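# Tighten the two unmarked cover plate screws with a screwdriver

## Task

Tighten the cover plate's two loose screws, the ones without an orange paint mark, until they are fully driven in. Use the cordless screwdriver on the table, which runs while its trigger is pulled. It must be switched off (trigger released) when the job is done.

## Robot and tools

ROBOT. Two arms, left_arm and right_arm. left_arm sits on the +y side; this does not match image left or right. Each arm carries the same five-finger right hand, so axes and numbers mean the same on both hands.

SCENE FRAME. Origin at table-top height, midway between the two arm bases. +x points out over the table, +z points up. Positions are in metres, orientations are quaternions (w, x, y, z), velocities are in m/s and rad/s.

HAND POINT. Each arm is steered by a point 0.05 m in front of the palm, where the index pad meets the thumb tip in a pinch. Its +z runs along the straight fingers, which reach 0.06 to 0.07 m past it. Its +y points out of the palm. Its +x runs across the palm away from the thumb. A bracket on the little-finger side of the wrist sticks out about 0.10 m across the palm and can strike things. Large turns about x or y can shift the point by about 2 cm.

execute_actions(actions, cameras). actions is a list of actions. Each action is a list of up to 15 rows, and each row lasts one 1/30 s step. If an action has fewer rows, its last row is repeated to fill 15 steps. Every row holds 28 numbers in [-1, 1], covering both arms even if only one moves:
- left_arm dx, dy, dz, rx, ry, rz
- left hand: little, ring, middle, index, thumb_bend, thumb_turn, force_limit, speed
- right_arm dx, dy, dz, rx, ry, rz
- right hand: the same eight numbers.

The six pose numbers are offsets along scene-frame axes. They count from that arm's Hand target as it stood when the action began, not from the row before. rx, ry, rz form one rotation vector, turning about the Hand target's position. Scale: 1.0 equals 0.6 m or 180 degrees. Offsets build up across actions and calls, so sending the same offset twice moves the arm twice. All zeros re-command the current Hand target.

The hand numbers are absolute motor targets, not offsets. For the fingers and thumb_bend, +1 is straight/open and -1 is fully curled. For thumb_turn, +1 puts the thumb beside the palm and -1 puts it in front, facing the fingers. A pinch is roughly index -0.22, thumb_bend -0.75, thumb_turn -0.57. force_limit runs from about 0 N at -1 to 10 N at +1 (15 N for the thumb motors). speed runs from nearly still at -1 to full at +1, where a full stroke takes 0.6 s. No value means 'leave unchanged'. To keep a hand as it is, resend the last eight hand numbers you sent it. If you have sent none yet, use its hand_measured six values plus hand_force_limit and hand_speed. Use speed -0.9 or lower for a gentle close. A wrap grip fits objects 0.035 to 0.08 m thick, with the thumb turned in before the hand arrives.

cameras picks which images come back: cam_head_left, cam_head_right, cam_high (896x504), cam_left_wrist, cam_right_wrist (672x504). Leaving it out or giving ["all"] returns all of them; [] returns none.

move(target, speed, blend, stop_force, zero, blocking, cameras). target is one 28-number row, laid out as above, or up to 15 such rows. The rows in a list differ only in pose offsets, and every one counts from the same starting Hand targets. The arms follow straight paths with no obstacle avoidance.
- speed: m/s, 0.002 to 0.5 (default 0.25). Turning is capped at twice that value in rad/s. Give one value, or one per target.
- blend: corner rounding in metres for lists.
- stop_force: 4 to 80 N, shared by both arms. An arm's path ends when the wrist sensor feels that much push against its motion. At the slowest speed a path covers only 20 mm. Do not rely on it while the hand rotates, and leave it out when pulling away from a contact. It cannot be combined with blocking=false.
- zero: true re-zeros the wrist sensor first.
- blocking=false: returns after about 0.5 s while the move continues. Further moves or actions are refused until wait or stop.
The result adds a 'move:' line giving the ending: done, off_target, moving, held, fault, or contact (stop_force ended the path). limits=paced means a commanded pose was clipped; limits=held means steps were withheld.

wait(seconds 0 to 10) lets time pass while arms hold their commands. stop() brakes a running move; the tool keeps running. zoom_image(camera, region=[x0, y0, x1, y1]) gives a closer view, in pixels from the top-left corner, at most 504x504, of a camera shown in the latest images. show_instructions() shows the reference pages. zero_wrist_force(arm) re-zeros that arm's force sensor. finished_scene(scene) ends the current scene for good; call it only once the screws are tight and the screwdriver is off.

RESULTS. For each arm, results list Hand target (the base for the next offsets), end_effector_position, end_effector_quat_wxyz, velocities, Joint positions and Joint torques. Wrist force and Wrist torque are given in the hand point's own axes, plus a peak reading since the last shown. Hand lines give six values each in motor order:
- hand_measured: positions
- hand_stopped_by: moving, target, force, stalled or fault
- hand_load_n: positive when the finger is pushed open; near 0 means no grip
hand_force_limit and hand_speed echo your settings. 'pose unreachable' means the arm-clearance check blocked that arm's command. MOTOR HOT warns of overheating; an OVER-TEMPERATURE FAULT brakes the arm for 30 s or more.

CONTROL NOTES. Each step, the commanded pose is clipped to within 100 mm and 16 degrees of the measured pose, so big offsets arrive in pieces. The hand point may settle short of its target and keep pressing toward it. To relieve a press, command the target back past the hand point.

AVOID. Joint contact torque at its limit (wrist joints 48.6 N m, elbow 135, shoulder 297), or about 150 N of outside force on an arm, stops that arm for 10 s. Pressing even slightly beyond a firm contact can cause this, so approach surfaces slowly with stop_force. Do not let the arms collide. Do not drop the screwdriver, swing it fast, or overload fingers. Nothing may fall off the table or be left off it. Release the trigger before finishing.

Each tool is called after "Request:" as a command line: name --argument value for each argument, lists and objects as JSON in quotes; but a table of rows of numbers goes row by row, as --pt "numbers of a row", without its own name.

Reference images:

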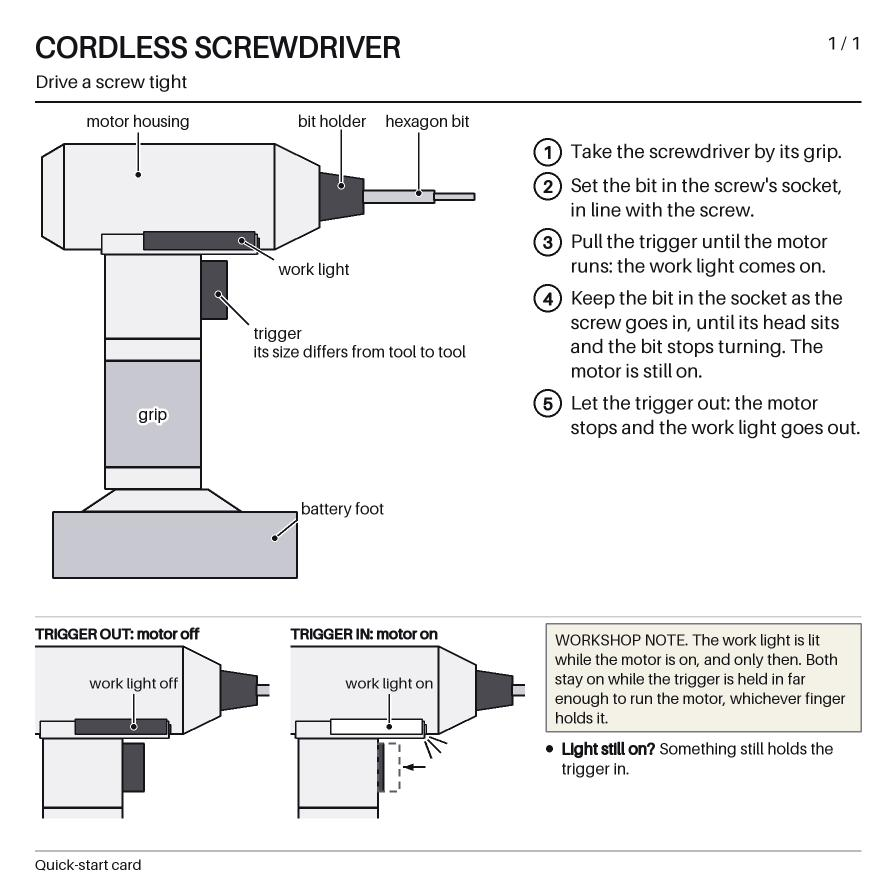

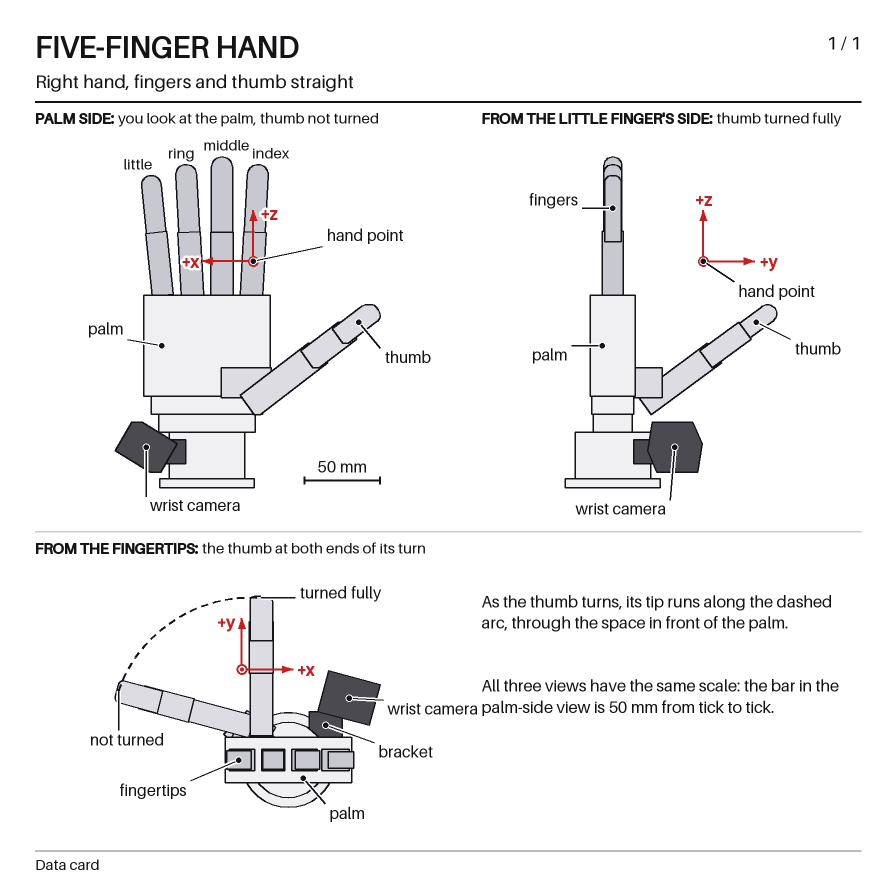

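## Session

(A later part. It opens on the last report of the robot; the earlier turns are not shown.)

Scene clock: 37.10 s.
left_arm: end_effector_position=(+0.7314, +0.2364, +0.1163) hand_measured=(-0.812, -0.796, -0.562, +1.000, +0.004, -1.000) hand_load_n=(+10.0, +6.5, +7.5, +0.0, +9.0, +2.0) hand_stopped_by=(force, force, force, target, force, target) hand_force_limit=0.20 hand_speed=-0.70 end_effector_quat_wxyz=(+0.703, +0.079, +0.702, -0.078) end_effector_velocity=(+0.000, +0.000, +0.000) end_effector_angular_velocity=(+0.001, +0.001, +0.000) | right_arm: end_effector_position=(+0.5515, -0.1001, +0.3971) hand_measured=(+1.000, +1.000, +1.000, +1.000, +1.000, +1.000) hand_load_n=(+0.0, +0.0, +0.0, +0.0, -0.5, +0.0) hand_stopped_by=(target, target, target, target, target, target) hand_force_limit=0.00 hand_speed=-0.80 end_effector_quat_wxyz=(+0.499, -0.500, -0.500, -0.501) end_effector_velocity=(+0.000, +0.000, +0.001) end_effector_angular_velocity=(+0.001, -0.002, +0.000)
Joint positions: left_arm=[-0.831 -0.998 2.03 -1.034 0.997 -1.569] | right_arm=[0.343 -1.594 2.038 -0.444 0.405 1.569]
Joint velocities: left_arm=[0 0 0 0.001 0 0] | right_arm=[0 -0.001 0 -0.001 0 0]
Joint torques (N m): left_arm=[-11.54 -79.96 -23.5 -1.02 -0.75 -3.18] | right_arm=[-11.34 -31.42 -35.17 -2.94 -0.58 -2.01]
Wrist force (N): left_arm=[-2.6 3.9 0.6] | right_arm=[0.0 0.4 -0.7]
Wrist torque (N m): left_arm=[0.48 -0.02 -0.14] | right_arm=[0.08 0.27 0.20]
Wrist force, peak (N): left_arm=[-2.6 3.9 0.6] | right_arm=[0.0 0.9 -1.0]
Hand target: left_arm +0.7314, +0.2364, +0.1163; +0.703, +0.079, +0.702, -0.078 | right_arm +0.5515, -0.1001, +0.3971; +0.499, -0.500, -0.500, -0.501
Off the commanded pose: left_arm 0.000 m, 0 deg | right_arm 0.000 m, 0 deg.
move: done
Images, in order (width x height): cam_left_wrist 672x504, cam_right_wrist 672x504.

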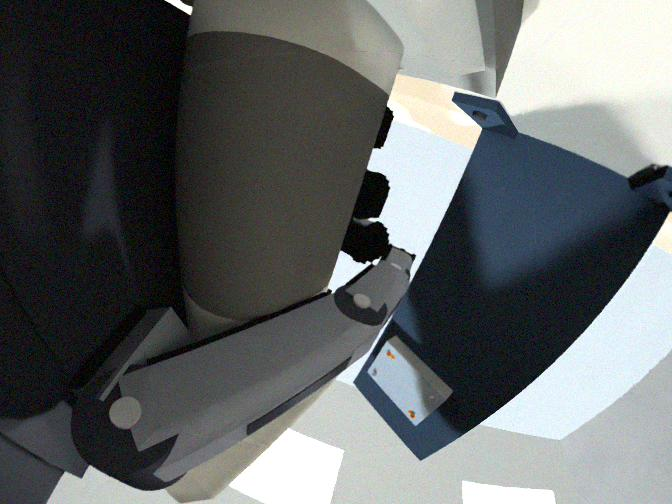

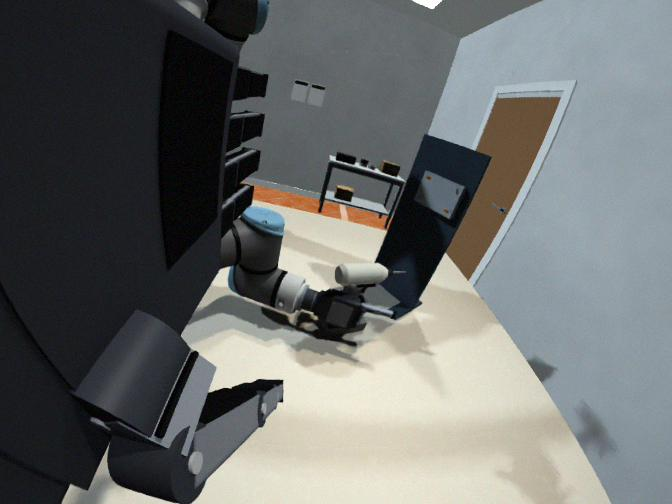

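Request:
wait --seconds 0 --cameras '["cam_head_left","cam_head_right","cam_high","cam_right_wrist"]'

Request:
zoom_image --camera "cam_head_left" --region '[330, 180, 430, 280]'

Request:
zoom_image --camera "cam_high" --region '[370, 230, 480, 340]'

Request:
zoom_image --camera "cam_head_right" --region '[340, 180, 440, 280]'

Scene clock: 37.27 s.
left_arm: end_effector_position=(+0.7314, +0.2364, +0.1163) hand_measured=(-0.812, -0.796, -0.562, +1.000, +0.004, -1.000) hand_load_n=(+10.0, +6.5, +7.5, +0.0, +9.0, +2.0) hand_stopped_by=(force, force, force, target, force, target) hand_force_limit=0.20 hand_speed=-0.70 end_effector_quat_wxyz=(+0.703, +0.079, +0.702, -0.078) end_effector_velocity=(+0.000, +0.000, +0.000) end_effector_angular_velocity=(+0.000, +0.000, +0.000) | right_arm: end_effector_position=(+0.5515, -0.1001, +0.3971) hand_measured=(+1.000, +1.000, +1.000, +1.000, +1.000, +1.000) hand_load_n=(+0.0, +0.0, +0.0, +0.0, +0.0, -0.5) hand_stopped_by=(target, target, target, target, target, target) hand_force_limit=0.00 hand_speed=-0.80 end_effector_quat_wxyz=(+0.499, -0.500, -0.500, -0.501) end_effector_velocity=(+0.000, +0.000, +0.000) end_effector_angular_velocity=(+0.000, +0.000, +0.000)
Joint positions: left_arm=[-0.831 -0.998 2.03 -1.034 0.997 -1.569] | right_arm=[0.343 -1.594 2.038 -0.444 0.405 1.569]
Joint velocities: left_arm=[0 0 0 0 0 0] | right_arm=[0 0 0 0 0 0]
Joint torques (N m): left_arm=[-12.76 -80.17 -22.77 -1.35 -0.64 -2.75] | right_arm=[-10.7 -31.44 -35.34 -2.85 -0.46 -2.05]
Wrist force (N): left_arm=[-2.5 3.6 0.5] | right_arm=[-0.4 0.7 -1.0]
Wrist torque (N m): left_arm=[0.44 -0.04 -0.13] | right_arm=[0.14 0.32 0.19]
Wrist force, peak (N): left_arm=[-2.7 3.4 0.3] | right_arm=[-0.4 0.7 -1.0]
Hand target: left_arm +0.7314, +0.2364, +0.1163; +0.703, +0.079, +0.702, -0.078 | right_arm +0.5515, -0.1001, +0.3971; +0.499, -0.500, -0.500, -0.501
Off the commanded pose: left_arm 0.000 m, 0 deg | right_arm 0.000 m, 0 deg.
Images, in order (width x height): cam_head_left 896x504, cam_head_right 896x504, cam_high 896x504, cam_right_wrist 672x504.

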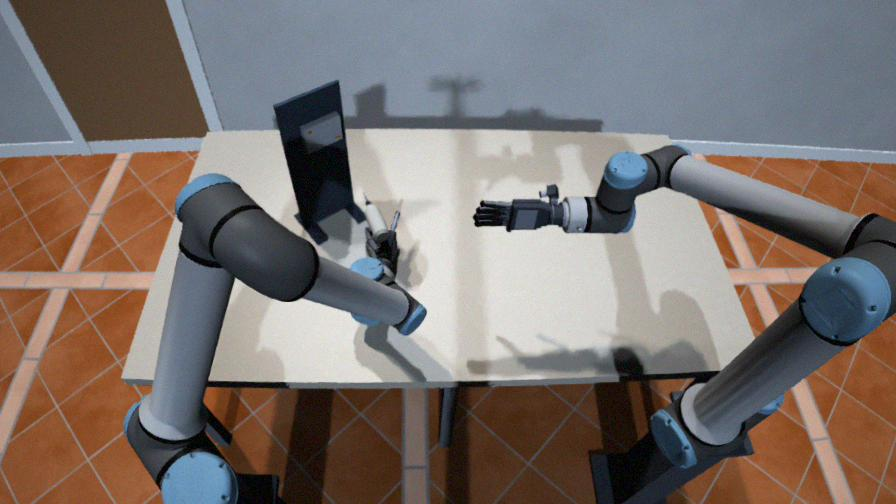

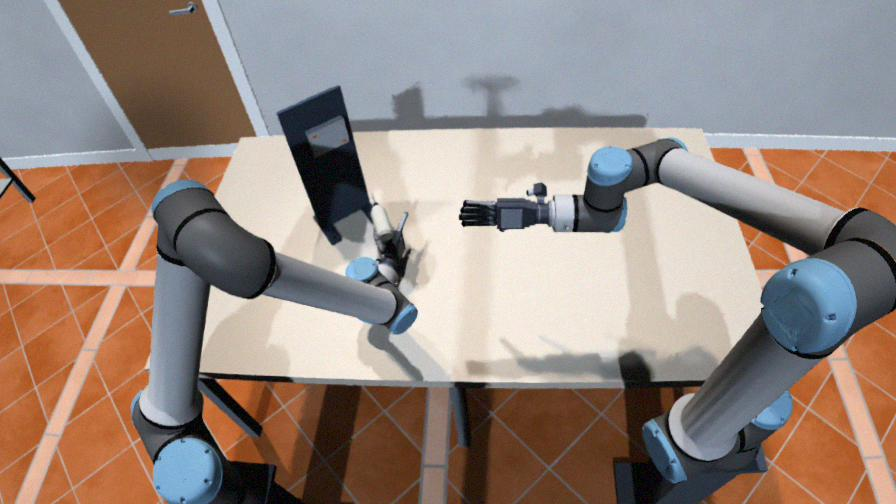

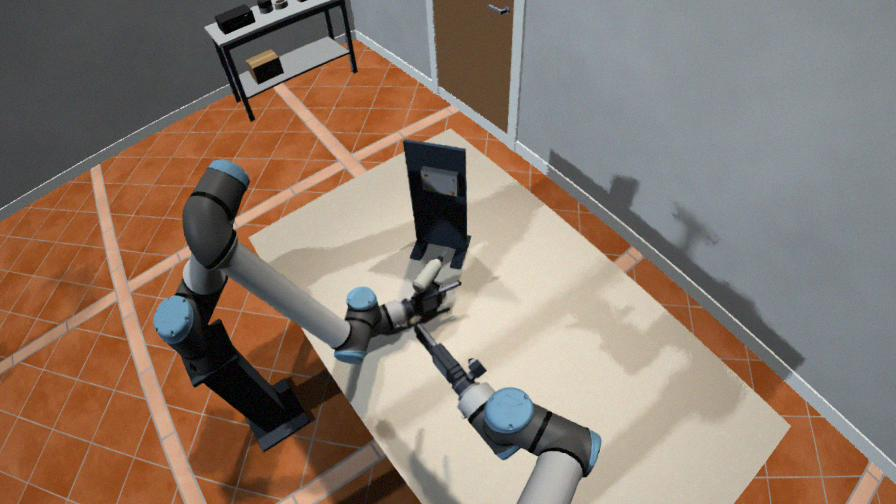

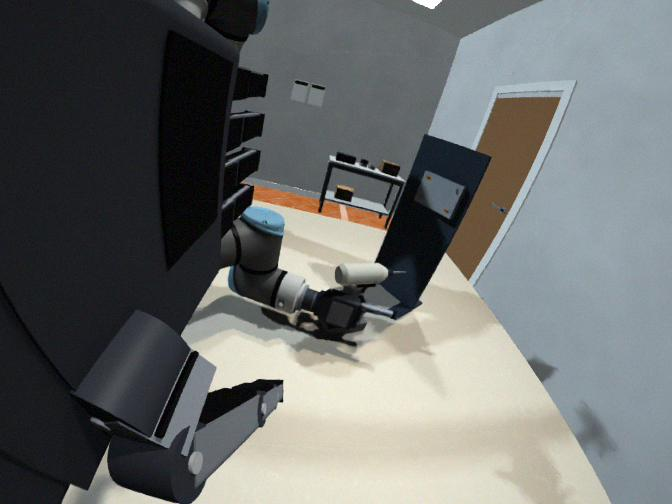

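Scaled by 5.040.

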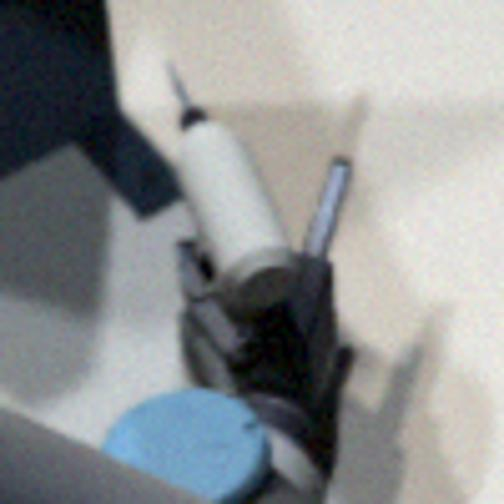

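Scaled by 4.582.

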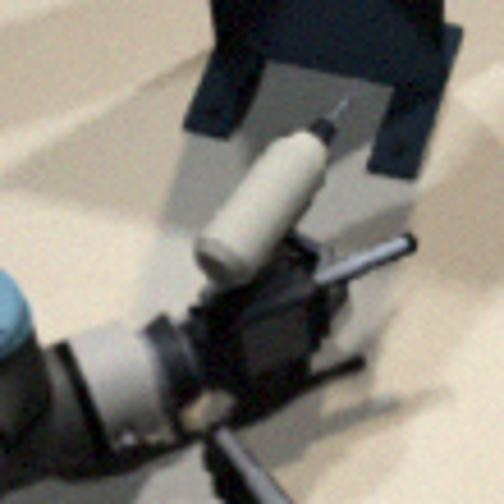

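Scaled by 5.040.

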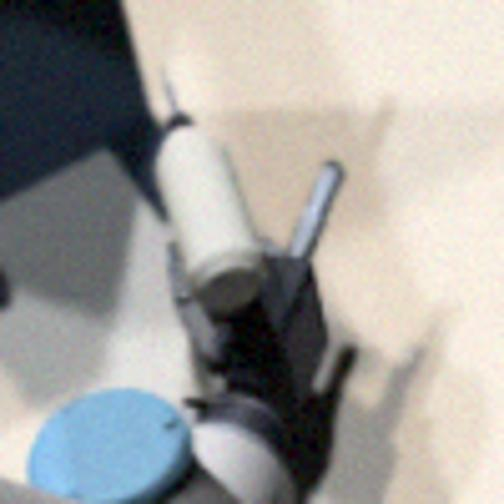

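Request:
move --target '[0,0,0,0,0,0,-1,-1,-1,-0.9,-1,-1,0.0,-0.7,0,0,0,0,0,0,1,1,1,1,1,1,0,-0.8]' --cameras '["cam_left_wrist","cam_right_wrist"]'

Request:
zoom_image --camera "cam_right_wrist" --region '[310, 220, 430, 360]'

Scene clock: 41.07 s.
left_arm: end_effector_position=(+0.7314, +0.2364, +0.1163) hand_measured=(-0.812, -0.796, -0.562, -0.564, +0.004, -1.000) hand_load_n=(+9.5, +6.0, +7.5, +5.0, +9.0, +2.0) hand_stopped_by=(force, force, force, force, force, target) hand_force_limit=0.00 hand_speed=-0.70 end_effector_quat_wxyz=(+0.703, +0.079, +0.702, -0.078) end_effector_velocity=(+0.000, +0.000, +0.000) end_effector_angular_velocity=(+0.000, +0.000, +0.000) | right_arm: end_effector_position=(+0.5515, -0.1001, +0.3971) hand_measured=(+1.000, +1.000, +1.000, +1.000, +1.000, +1.000) hand_load_n=(+0.0, +0.0, +0.0, +0.0, +0.0, +0.0) hand_stopped_by=(target, target, target, target, target, target) hand_force_limit=0.00 hand_speed=-0.80 end_effector_quat_wxyz=(+0.499, -0.500, -0.500, -0.501) end_effector_velocity=(+0.000, +0.000, +0.000) end_effector_angular_velocity=(-0.001, +0.001, +0.000)
Joint positions: left_arm=[-0.831 -0.998 2.03 -1.034 0.997 -1.569] | right_arm=[0.343 -1.594 2.038 -0.444 0.405 1.569]
Joint velocities: left_arm=[0 0 0 0 0 0] | right_arm=[0 0 0 0.001 0 0]
Joint torques (N m): left_arm=[-8.9 -73.8 -32.62 1.72 1.14 -0.69] | right_arm=[-10.24 -32.57 -36.27 -3.14 -0.49 -1.82]
Wrist force (N): left_arm=[-2.2 2.9 0.6] | right_arm=[-0.3 0.6 -1.0]
Wrist torque (N m): left_arm=[0.40 0.10 -0.31] | right_arm=[0.12 0.30 0.19]
Wrist force, peak (N): left_arm=[-2.2 4.0 1.1] | right_arm=[0.0 1.1 -1.0]
Hand target: left_arm +0.7314, +0.2364, +0.1163; +0.703, +0.079, +0.702, -0.078 | right_arm +0.5515, -0.1001, +0.3971; +0.499, -0.500, -0.500, -0.501
Off the commanded pose: left_arm 0.000 m, 0 deg | right_arm 0.000 m, 0 deg.
move: done
Images, in order (width x height): cam_left_wrist 672x504, cam_right_wrist 672x504.

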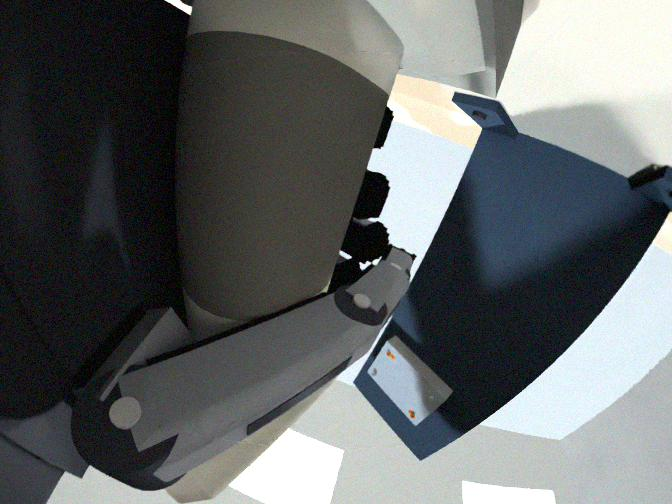

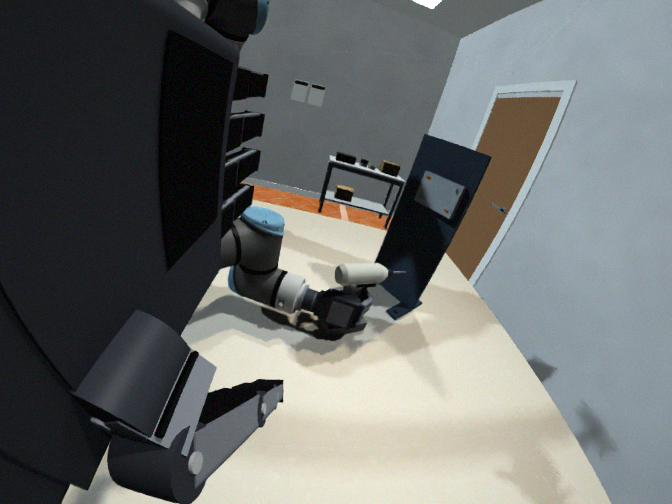

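Scaled by 3.600 from the camera's 672x504 image, which has a finer 960x720 frame.

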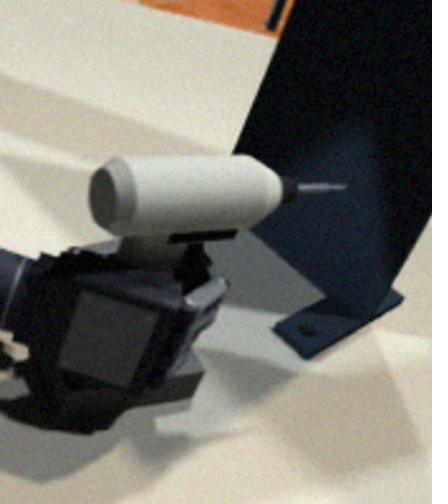

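Request:
zoom_image --camera "cam_right_wrist" --region '[340, 270, 390, 320]'

Request:
zoom_image --camera "cam_left_wrist" --region '[320, 180, 420, 320]'

Scaled by 10.080 from the camera's 672x504 image, which has a finer 960x720 frame.

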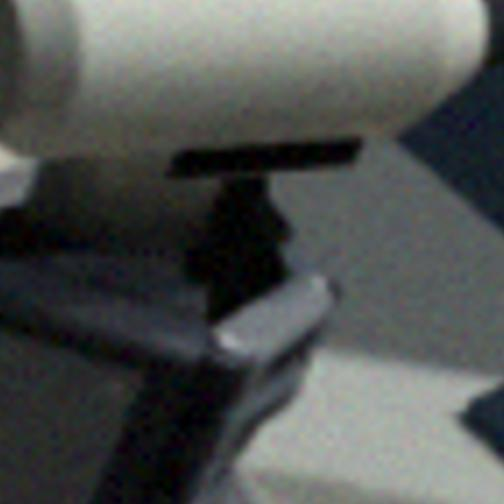

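Scaled by 3.600 from the camera's 672x504 image, which has a finer 960x720 frame.

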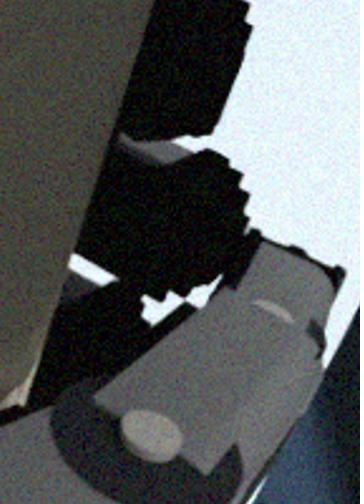

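Request:
move --target '[0,0,0,0,0,0,-0.5,-0.5,-0.3,0.3,0.3,-1,0.2,-0.5,0,0,0,0,0,0,1,1,1,1,1,1,0,-0.8]' --cameras '["cam_left_wrist","cam_right_wrist"]'

Request:
zoom_image --camera "cam_right_wrist" --region '[330, 250, 400, 320]'

Request:
zoom_image --camera "cam_left_wrist" --region '[180, 50, 480, 380]'

Scene clock: 42.90 s.
left_arm: end_effector_position=(+0.7314, +0.2364, +0.1163) hand_measured=(-0.500, -0.500, -0.300, +0.300, +0.300, -1.000) hand_load_n=(+0.0, +0.0, +0.0, +0.0, +0.0, -0.5) hand_stopped_by=(target, target, target, target, target, target) hand_force_limit=0.20 hand_speed=-0.50 end_effector_quat_wxyz=(+0.703, +0.079, +0.702, -0.078) end_effector_velocity=(+0.000, +0.000, +0.000) end_effector_angular_velocity=(+0.000, +0.000, +0.000) | right_arm: end_effector_position=(+0.5515, -0.1001, +0.3971) hand_measured=(+1.000, +1.000, +1.000, +1.000, +1.000, +1.000) hand_load_n=(+0.0, +0.0, +0.0, +0.0, +0.0, +0.0) hand_stopped_by=(target, target, target, target, target, target) hand_force_limit=0.00 hand_speed=-0.80 end_effector_quat_wxyz=(+0.499, -0.500, -0.500, -0.501) end_effector_velocity=(+0.000, +0.000, +0.000) end_effector_angular_velocity=(+0.000, +0.000, +0.000)
Joint positions: left_arm=[-0.831 -0.998 2.03 -1.034 0.997 -1.569] | right_arm=[0.343 -1.594 2.038 -0.444 0.405 1.569]
Joint velocities: left_arm=[0 0 0 0 0.001 0] | right_arm=[0 0 0 0 0 0]
Joint torques (N m): left_arm=[-8.43 -71.62 -33.89 -0.42 0.71 0.83] | right_arm=[-9.13 -32.64 -36.95 -3.13 -0.5 -1.92]
Wrist force (N): left_arm=[-1.4 1.9 0.2] | right_arm=[0.3 0.1 -0.7]
Wrist torque (N m): left_arm=[0.42 0.30 -0.18] | right_arm=[0.04 0.22 0.21]
Wrist force, peak (N): left_arm=[-3.1 2.8 -2.0] | right_arm=[-0.3 0.8 -1.1]
Hand target: left_arm +0.7314, +0.2364, +0.1163; +0.703, +0.079, +0.702, -0.078 | right_arm +0.5515, -0.1001, +0.3971; +0.499, -0.500, -0.500, -0.501
Off the commanded pose: left_arm 0.000 m, 0 deg | right_arm 0.000 m, 0 deg.
move: done
Images, in order (width x height): cam_left_wrist 672x504, cam_right_wrist 672x504.

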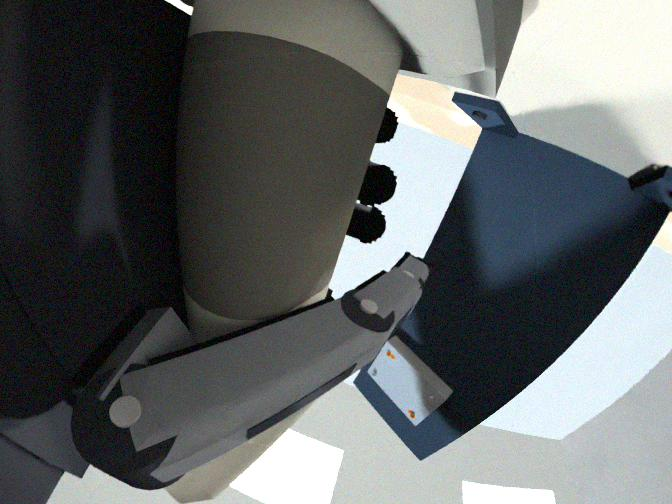

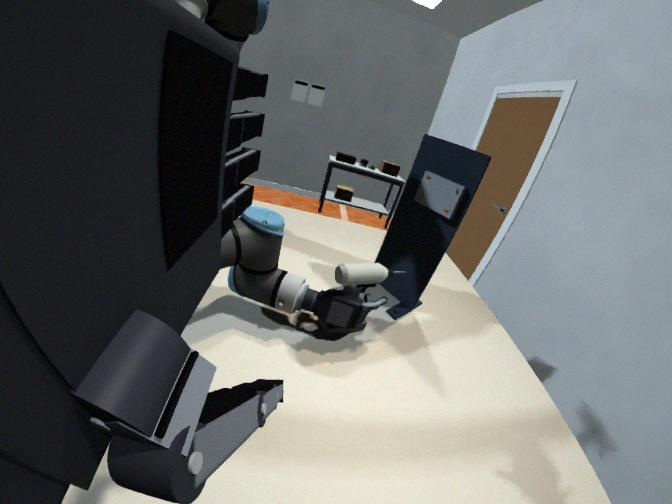

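Scaled by 7.200 from the camera's 672x504 image, which has a finer 960x720 frame.

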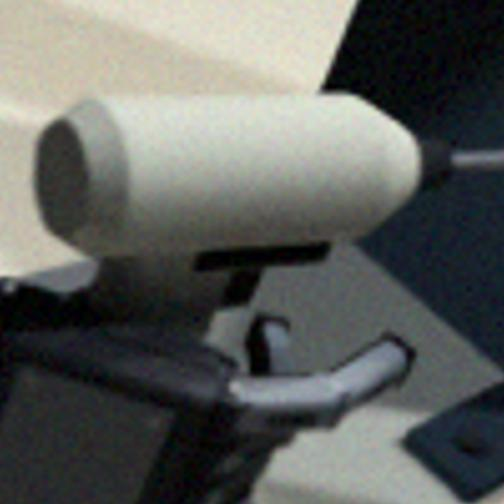

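Scaled by 1.527 from the camera's 672x504 image, which has a finer 960x720 frame.

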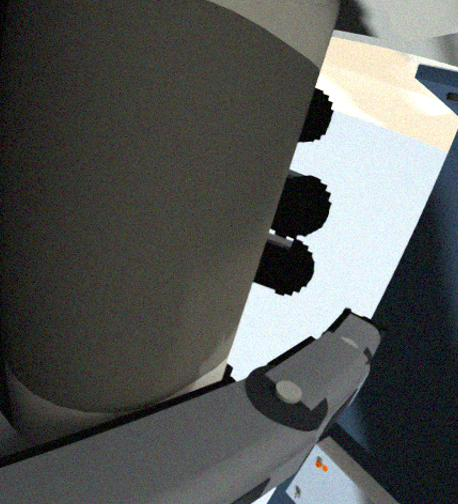

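Request:
move --target '[0,0,0.0142,0,0,0,-0.5,-0.5,-0.3,0.3,0.3,-1,0.2,-0.5,0,0,0,0,0,0,1,1,1,1,1,1,0,-0.8]' --cameras '["cam_left_wrist","cam_right_wrist"]' --stop_force 5 --speed 0.02

Request:
zoom_image --camera "cam_right_wrist" --region '[330, 250, 400, 320]'

Scene clock: 44.87 s.
left_arm: end_effector_position=(+0.7314, +0.2364, +0.1249) hand_measured=(-0.500, -0.500, -0.300, +0.300, +0.300, -1.000) hand_load_n=(+0.0, +0.0, +0.0, +0.0, +0.0, +0.0) hand_stopped_by=(target, target, target, target, target, target) hand_force_limit=0.20 hand_speed=-0.50 end_effector_quat_wxyz=(+0.703, +0.079, +0.702, -0.078) end_effector_velocity=(+0.000, +0.000, +0.000) end_effector_angular_velocity=(-0.001, +0.000, +0.000) | right_arm: end_effector_position=(+0.5515, -0.1001, +0.3971) hand_measured=(+1.000, +1.000, +1.000, +1.000, +1.000, +1.000) hand_load_n=(+0.0, +0.0, +0.0, +0.0, +0.0, +0.0) hand_stopped_by=(target, target, target, target, target, target) hand_force_limit=0.00 hand_speed=-0.80 end_effector_quat_wxyz=(+0.499, -0.500, -0.500, -0.501) end_effector_velocity=(+0.000, +0.000, +0.000) end_effector_angular_velocity=(+0.000, +0.001, +0.000)
Joint positions: left_arm=[-0.831 -1.011 2.029 -1.02 0.997 -1.569] | right_arm=[0.343 -1.594 2.038 -0.444 0.405 1.569]
Joint velocities: left_arm=[0 -0.001 0 0 0 -0.001] | right_arm=[0 0 0 0 0 0]
Joint torques (N m): left_arm=[-5.98 -41.32 -28.88 -5.31 0.2 2.47] | right_arm=[-9.23 -32.87 -37.18 -3.2 -0.37 -1.87]
Wrist force (N): left_arm=[-1.4 2.4 0.1] | right_arm=[-0.6 0.4 -0.6]
Wrist torque (N m): left_arm=[0.41 0.30 -0.13] | right_arm=[0.07 0.34 0.16]
Wrist force, peak (N): left_arm=[-1.9 2.9 -0.3] | right_arm=[0.0 1.1 -1.2]
Hand target: left_arm +0.7314, +0.2364, +0.1248; +0.703, +0.079, +0.702, -0.078 | right_arm +0.5515, -0.1001, +0.3971; +0.499, -0.500, -0.500, -0.501
Off the commanded pose: left_arm 0.000 m, 0 deg | right_arm 0.000 m, 0 deg.
move: done
Images, in order (width x height): cam_left_wrist 672x504, cam_right_wrist 672x504.

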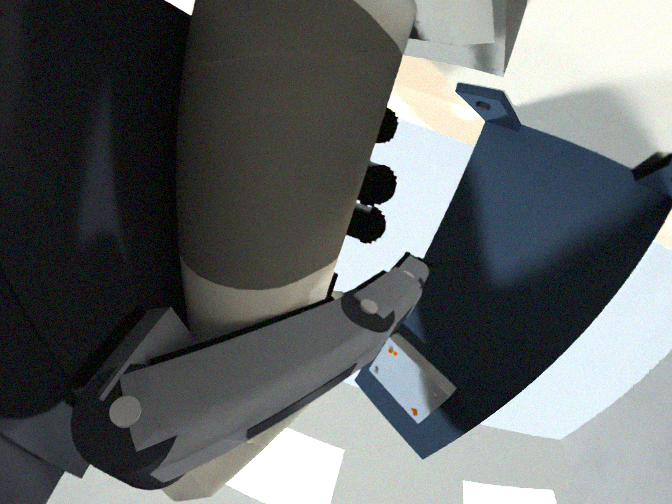

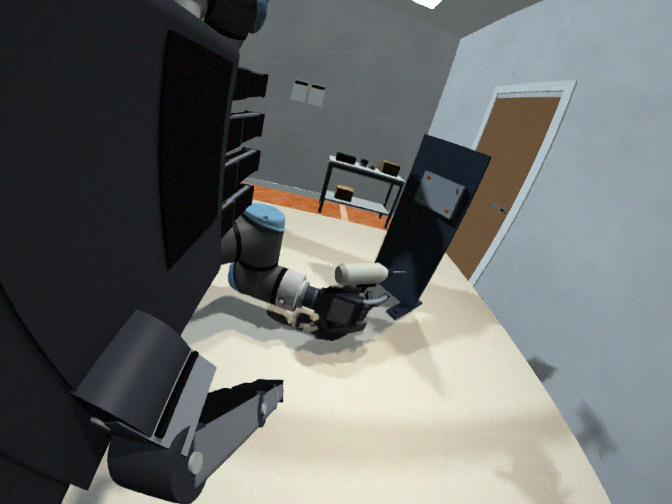

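Scaled by 7.200 from the camera's 672x504 image, which has a finer 960x720 frame.

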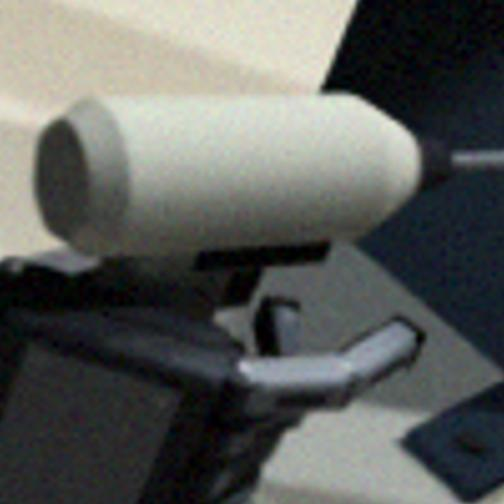

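Request:
move --target '[0,0,0.0033,0,0,0,-0.5,-0.5,-0.3,0.3,0.3,-1,0.2,-0.5,0,0,0,0,0,0,1,1,1,1,1,1,0,-0.8]' --speed 0.02 --stop_force 5 --cameras '["cam_right_wrist"]'

Request:
zoom_image --camera "cam_right_wrist" --region '[300, 200, 460, 320]'

Scene clock: 46.57 s.
left_arm: end_effector_position=(+0.7314, +0.2364, +0.1268) hand_measured=(-0.500, -0.500, -0.300, +0.300, +0.300, -1.000) hand_load_n=(+0.0, +0.5, +0.0, +0.0, +0.0, -0.5) hand_stopped_by=(target, target, target, target, target, target) hand_force_limit=0.20 hand_speed=-0.50 end_effector_quat_wxyz=(+0.703, +0.079, +0.702, -0.078) end_effector_velocity=(+0.000, +0.000, +0.001) end_effector_angular_velocity=(+0.000, -0.001, +0.000) | right_arm: end_effector_position=(+0.5515, -0.1001, +0.3971) hand_measured=(+1.000, +1.000, +1.000, +1.000, +1.000, +1.000) hand_load_n=(+0.0, +0.0, +0.0, +0.0, +0.0, +0.0) hand_stopped_by=(target, target, target, target, target, target) hand_force_limit=0.00 hand_speed=-0.80 end_effector_quat_wxyz=(+0.499, -0.500, -0.500, -0.501) end_effector_velocity=(+0.000, +0.000, -0.001) end_effector_angular_velocity=(-0.001, +0.003, +0.000)
Joint positions: left_arm=[-0.831 -1.014 2.029 -1.017 0.997 -1.569] | right_arm=[0.343 -1.594 2.038 -0.444 0.405 1.569]
Joint velocities: left_arm=[0 -0.001 0 -0.001 0 0.001] | right_arm=[0 0.002 0 0.001 0 0]
Joint torques (N m): left_arm=[-8 -65.39 -36.77 -2.58 -0.02 2.78] | right_arm=[-9.22 -33.86 -37.49 -3.03 -0.45 -1.75]
Wrist force (N): left_arm=[-1.5 2.9 -0.2] | right_arm=[0.1 0.3 -0.5]
Wrist torque (N m): left_arm=[0.50 0.33 -0.13] | right_arm=[0.06 0.24 0.20]
Wrist force, peak (N): left_arm=[-1.6 3.1 -0.5] | right_arm=[-0.2 0.6 -1.3]
Hand target: left_arm +0.7314, +0.2364, +0.1268; +0.703, +0.079, +0.702, -0.078 | right_arm +0.5515, -0.1001, +0.3971; +0.499, -0.500, -0.500, -0.501
Off the commanded pose: left_arm 0.000 m, 0 deg | right_arm 0.000 m, 0 deg.
move: done
Images, in order (width x height): cam_right_wrist 672x504.

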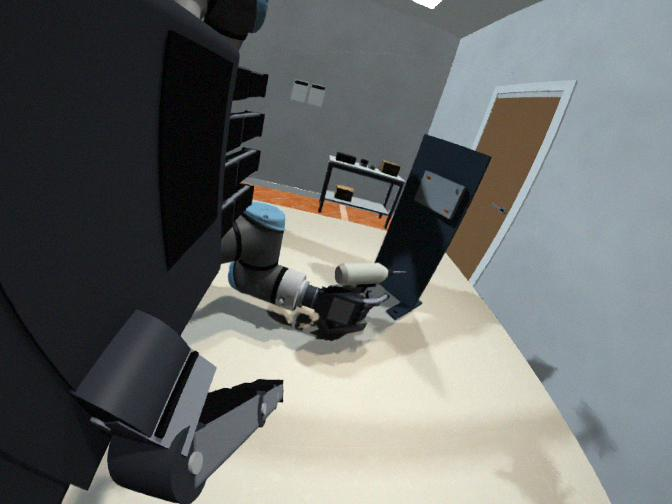

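Scaled by 3.150 from the camera's 672x504 image, which has a finer 960x720 frame.

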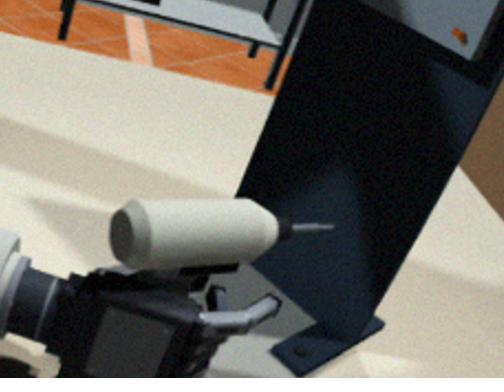

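Request:
move --target '[0,0,0,0,0,0,-1,-1,-1,0.3,-1,-1,0.2,-0.7,0,0,0,0,0,0,1,1,1,1,1,1,0,-0.8]' --cameras '["cam_right_wrist","cam_left_wrist"]'

Request:
zoom_image --camera "cam_right_wrist" --region '[300, 200, 460, 320]'

Scene clock: 47.77 s.
left_arm: end_effector_position=(+0.7314, +0.2364, +0.1269) hand_measured=(-0.814, -0.812, -0.664, +0.300, +0.050, -1.000) hand_load_n=(+6.5, +11.0, +7.0, +0.0, +8.5, +2.5) hand_stopped_by=(force, force, force, target, force, target) hand_force_limit=0.20 hand_speed=-0.70 end_effector_quat_wxyz=(+0.703, +0.079, +0.702, -0.078) end_effector_velocity=(+0.000, +0.000, +0.000) end_effector_angular_velocity=(-0.001, +0.000, -0.001) | right_arm: end_effector_position=(+0.5515, -0.1001, +0.3971) hand_measured=(+1.000, +1.000, +1.000, +1.000, +1.000, +1.000) hand_load_n=(+0.0, +0.0, +0.0, +0.0, +0.0, +0.0) hand_stopped_by=(target, target, target, target, target, target) hand_force_limit=0.00 hand_speed=-0.80 end_effector_quat_wxyz=(+0.499, -0.500, -0.500, -0.501) end_effector_velocity=(+0.000, +0.000, +0.001) end_effector_angular_velocity=(+0.000, -0.001, +0.000)
Joint positions: left_arm=[-0.831 -1.014 2.029 -1.017 0.997 -1.569] | right_arm=[0.343 -1.594 2.038 -0.444 0.405 1.569]
Joint velocities: left_arm=[0 0 0 0 0.001 -0.001] | right_arm=[0 -0.001 0 0 0 0]
Joint torques (N m): left_arm=[-9.51 -49.37 -33.59 -3.36 -0.58 2.04] | right_arm=[-7.85 -34.3 -37.49 -3.07 -0.63 -1.71]
Wrist force (N): left_arm=[-1.6 2.6 0.5] | right_arm=[0.1 0.3 -0.5]
Wrist torque (N m): left_arm=[0.47 -0.04 -0.22] | right_arm=[0.06 0.25 0.20]
Wrist force, peak (N): left_arm=[-2.7 3.0 0.0] | right_arm=[-0.1 1.0 -1.3]
Hand target: left_arm +0.7314, +0.2364, +0.1268; +0.703, +0.079, +0.702, -0.078 | right_arm +0.5515, -0.1001, +0.3971; +0.499, -0.500, -0.500, -0.501
Off the commanded pose: left_arm 0.000 m, 0 deg | right_arm 0.000 m, 0 deg.
move: done
Images, in order (width x height): cam_left_wrist 672x504, cam_right_wrist 672x504.

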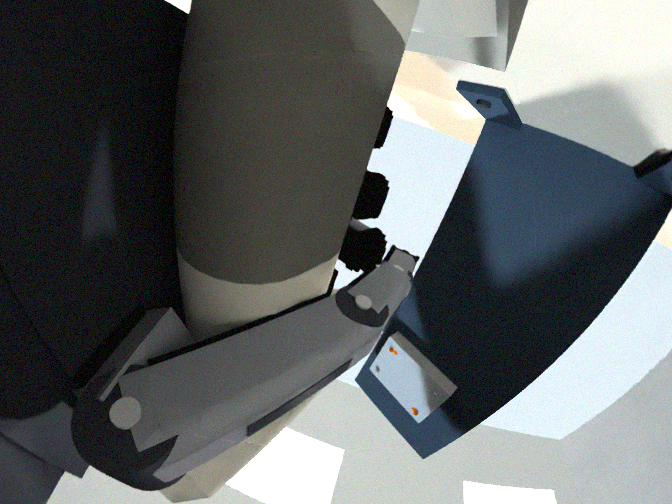

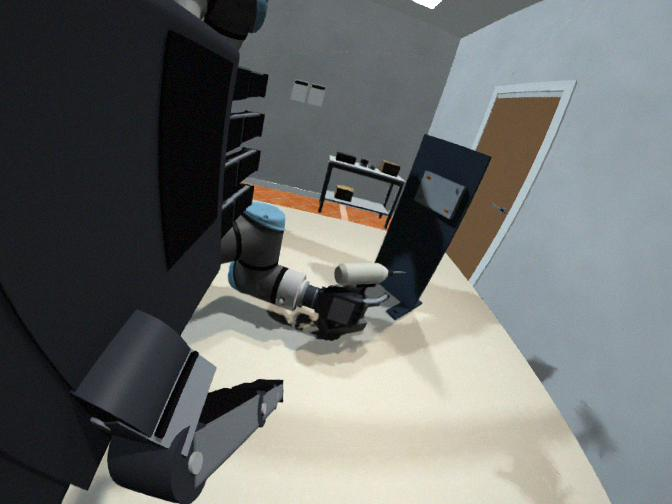

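Scaled by 3.150 from the camera's 672x504 image, which has a finer 960x720 frame.

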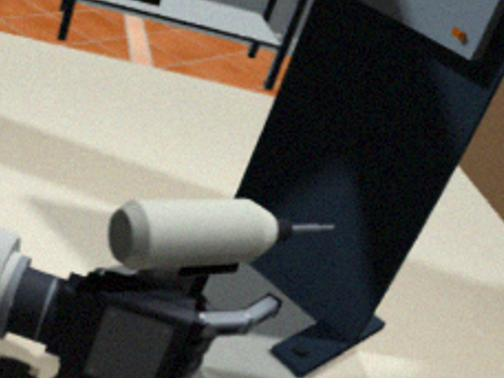

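Request:
move --target '[0,0,0,0,0,0,-1,-1,-1,-0.9,-1,-1,0,-0.8,0,0,0,0,0,0,1,1,1,1,1,1,0,-0.8]' --cameras '["cam_right_wrist"]'

Request:
zoom_image --camera "cam_right_wrist" --region '[320, 240, 400, 300]'

Scene clock: 50.80 s.
left_arm: end_effector_position=(+0.7314, +0.2364, +0.1268) hand_measured=(-0.814, -0.812, -0.664, -0.576, +0.050, -1.000) hand_load_n=(+5.5, +10.5, +6.5, +6.5, +9.0, +2.0) hand_stopped_by=(force, force, force, force, force, target) hand_force_limit=0.00 hand_speed=-0.80 end_effector_quat_wxyz=(+0.703, +0.079, +0.702, -0.078) end_effector_velocity=(+0.000, +0.000, +0.000) end_effector_angular_velocity=(+0.000, +0.000, +0.000) | right_arm: end_effector_position=(+0.5515, -0.1001, +0.3971) hand_measured=(+1.000, +1.000, +1.000, +1.000, +1.000, +1.000) hand_load_n=(+0.0, +0.5, +0.0, +0.0, +0.0, +0.0) hand_stopped_by=(target, target, target, target, target, target) hand_force_limit=0.00 hand_speed=-0.80 end_effector_quat_wxyz=(+0.499, -0.500, -0.500, -0.501) end_effector_velocity=(+0.000, +0.000, -0.001) end_effector_angular_velocity=(-0.001, +0.002, +0.000)
Joint positions: left_arm=[-0.831 -1.014 2.029 -1.017 0.997 -1.569] | right_arm=[0.343 -1.594 2.038 -0.444 0.405 1.569]
Joint velocities: left_arm=[0 0 0 0 0 0.001] | right_arm=[0 0.002 0 0 0 0]
Joint torques (N m): left_arm=[-4.16 -48.56 -26.3 1.4 -1.37 0.7] | right_arm=[-6.96 -34.32 -38.67 -3.03 -0.4 -1.57]
Wrist force (N): left_arm=[-1.4 2.2 -0.5] | right_arm=[0.0 0.5 -1.2]
Wrist torque (N m): left_arm=[0.54 0.08 -0.34] | right_arm=[0.12 0.27 0.20]
Wrist force, peak (N): left_arm=[-2.3 2.5 0.4] | right_arm=[-0.2 0.8 -1.3]
Hand target: left_arm +0.7314, +0.2364, +0.1268; +0.703, +0.079, +0.702, -0.078 | right_arm +0.5515, -0.1001, +0.3971; +0.499, -0.500, -0.500, -0.501
Off the commanded pose: left_arm 0.000 m, 0 deg | right_arm 0.000 m, 0 deg.
move: done
Images, in order (width x height): cam_right_wrist 672x504.

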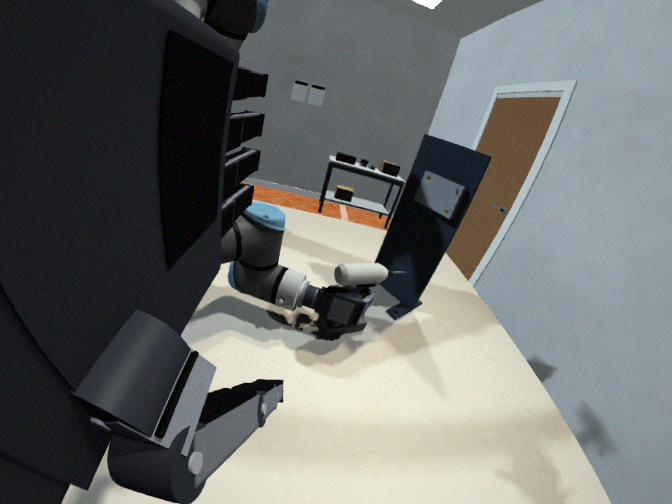

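Scaled by 6.300 from the camera's 672x504 image, which has a finer 960x720 frame.

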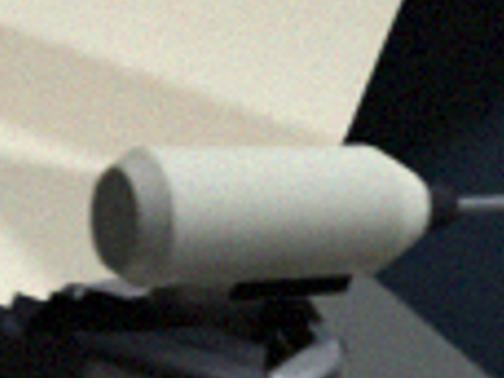

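Request:
move --target '[0,0,0,0,0,0,-1,-1,-1,-1,-1,-1,0.6,-0.8,0,0,0,0,0,0,1,1,1,1,1,1,0,-0.8]' --cameras '["cam_right_wrist"]'

Request:
zoom_image --camera "cam_right_wrist" --region '[320, 240, 400, 300]'

Scene clock: 51.63 s.
left_arm: end_effector_position=(+0.7314, +0.2364, +0.1268) hand_measured=(-0.814, -0.812, -0.664, -0.628, +0.050, -1.000) hand_load_n=(+5.5, +10.5, +6.5, +8.0, +9.0, +2.5) hand_stopped_by=(force, force, force, force, force, target) hand_force_limit=0.60 hand_speed=-0.80 end_effector_quat_wxyz=(+0.703, +0.079, +0.702, -0.078) end_effector_velocity=(+0.000, -0.001, +0.001) end_effector_angular_velocity=(+0.000, -0.001, +0.000) | right_arm: end_effector_position=(+0.5515, -0.1001, +0.3971) hand_measured=(+1.000, +1.000, +1.000, +1.000, +1.000, +1.000) hand_load_n=(+0.0, +0.0, +0.0, +0.0, +0.0, +0.0) hand_stopped_by=(target, target, target, target, target, target) hand_force_limit=0.00 hand_speed=-0.80 end_effector_quat_wxyz=(+0.499, -0.500, -0.500, -0.501) end_effector_velocity=(+0.000, +0.000, +0.000) end_effector_angular_velocity=(+0.000, -0.001, +0.000)
Joint positions: left_arm=[-0.831 -1.014 2.029 -1.017 0.997 -1.569] | right_arm=[0.343 -1.594 2.038 -0.444 0.405 1.569]
Joint velocities: left_arm=[-0.001 0 0 -0.001 0 0.001] | right_arm=[0 0 0 -0.001 0 0]
Joint torques (N m): left_arm=[-5.8 -48.18 -24.56 1.3 -1.66 1.33] | right_arm=[-7.46 -34.8 -38.98 -3.15 -0.58 -1.66]
Wrist force (N): left_arm=[-1.3 2.0 0.1] | right_arm=[0.0 0.9 -1.1]
Wrist torque (N m): left_arm=[0.45 0.09 -0.34] | right_arm=[0.18 0.27 0.21]
Wrist force, peak (N): left_arm=[-1.9 2.1 -0.1] | right_arm=[0.1 0.7 -1.2]
Hand target: left_arm +0.7314, +0.2364, +0.1268; +0.703, +0.079, +0.702, -0.078 | right_arm +0.5515, -0.1001, +0.3971; +0.499, -0.500, -0.500, -0.501
Off the commanded pose: left_arm 0.000 m, 0 deg | right_arm 0.000 m, 0 deg.
move: done
Images, in order (width x height): cam_right_wrist 672x504.

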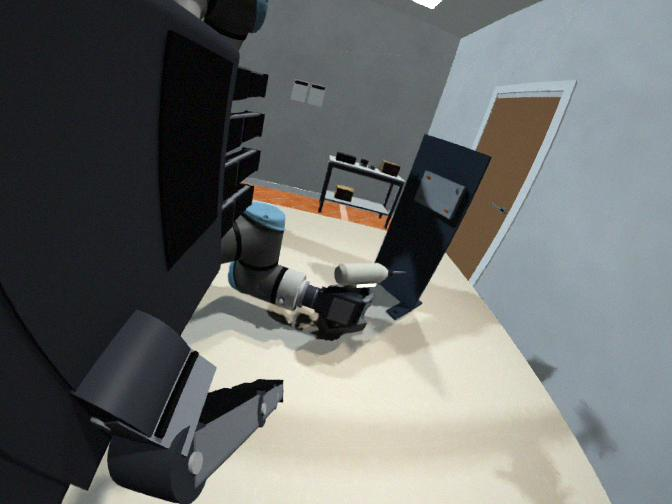

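Scaled by 6.300 from the camera's 672x504 image, which has a finer 960x720 frame.

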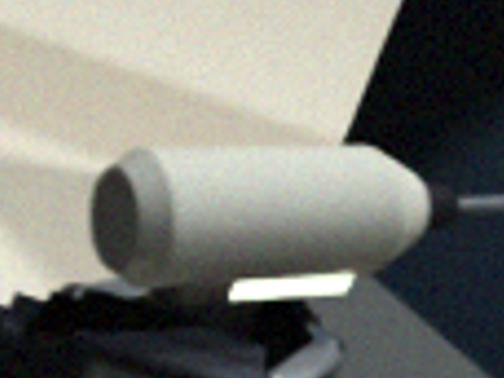

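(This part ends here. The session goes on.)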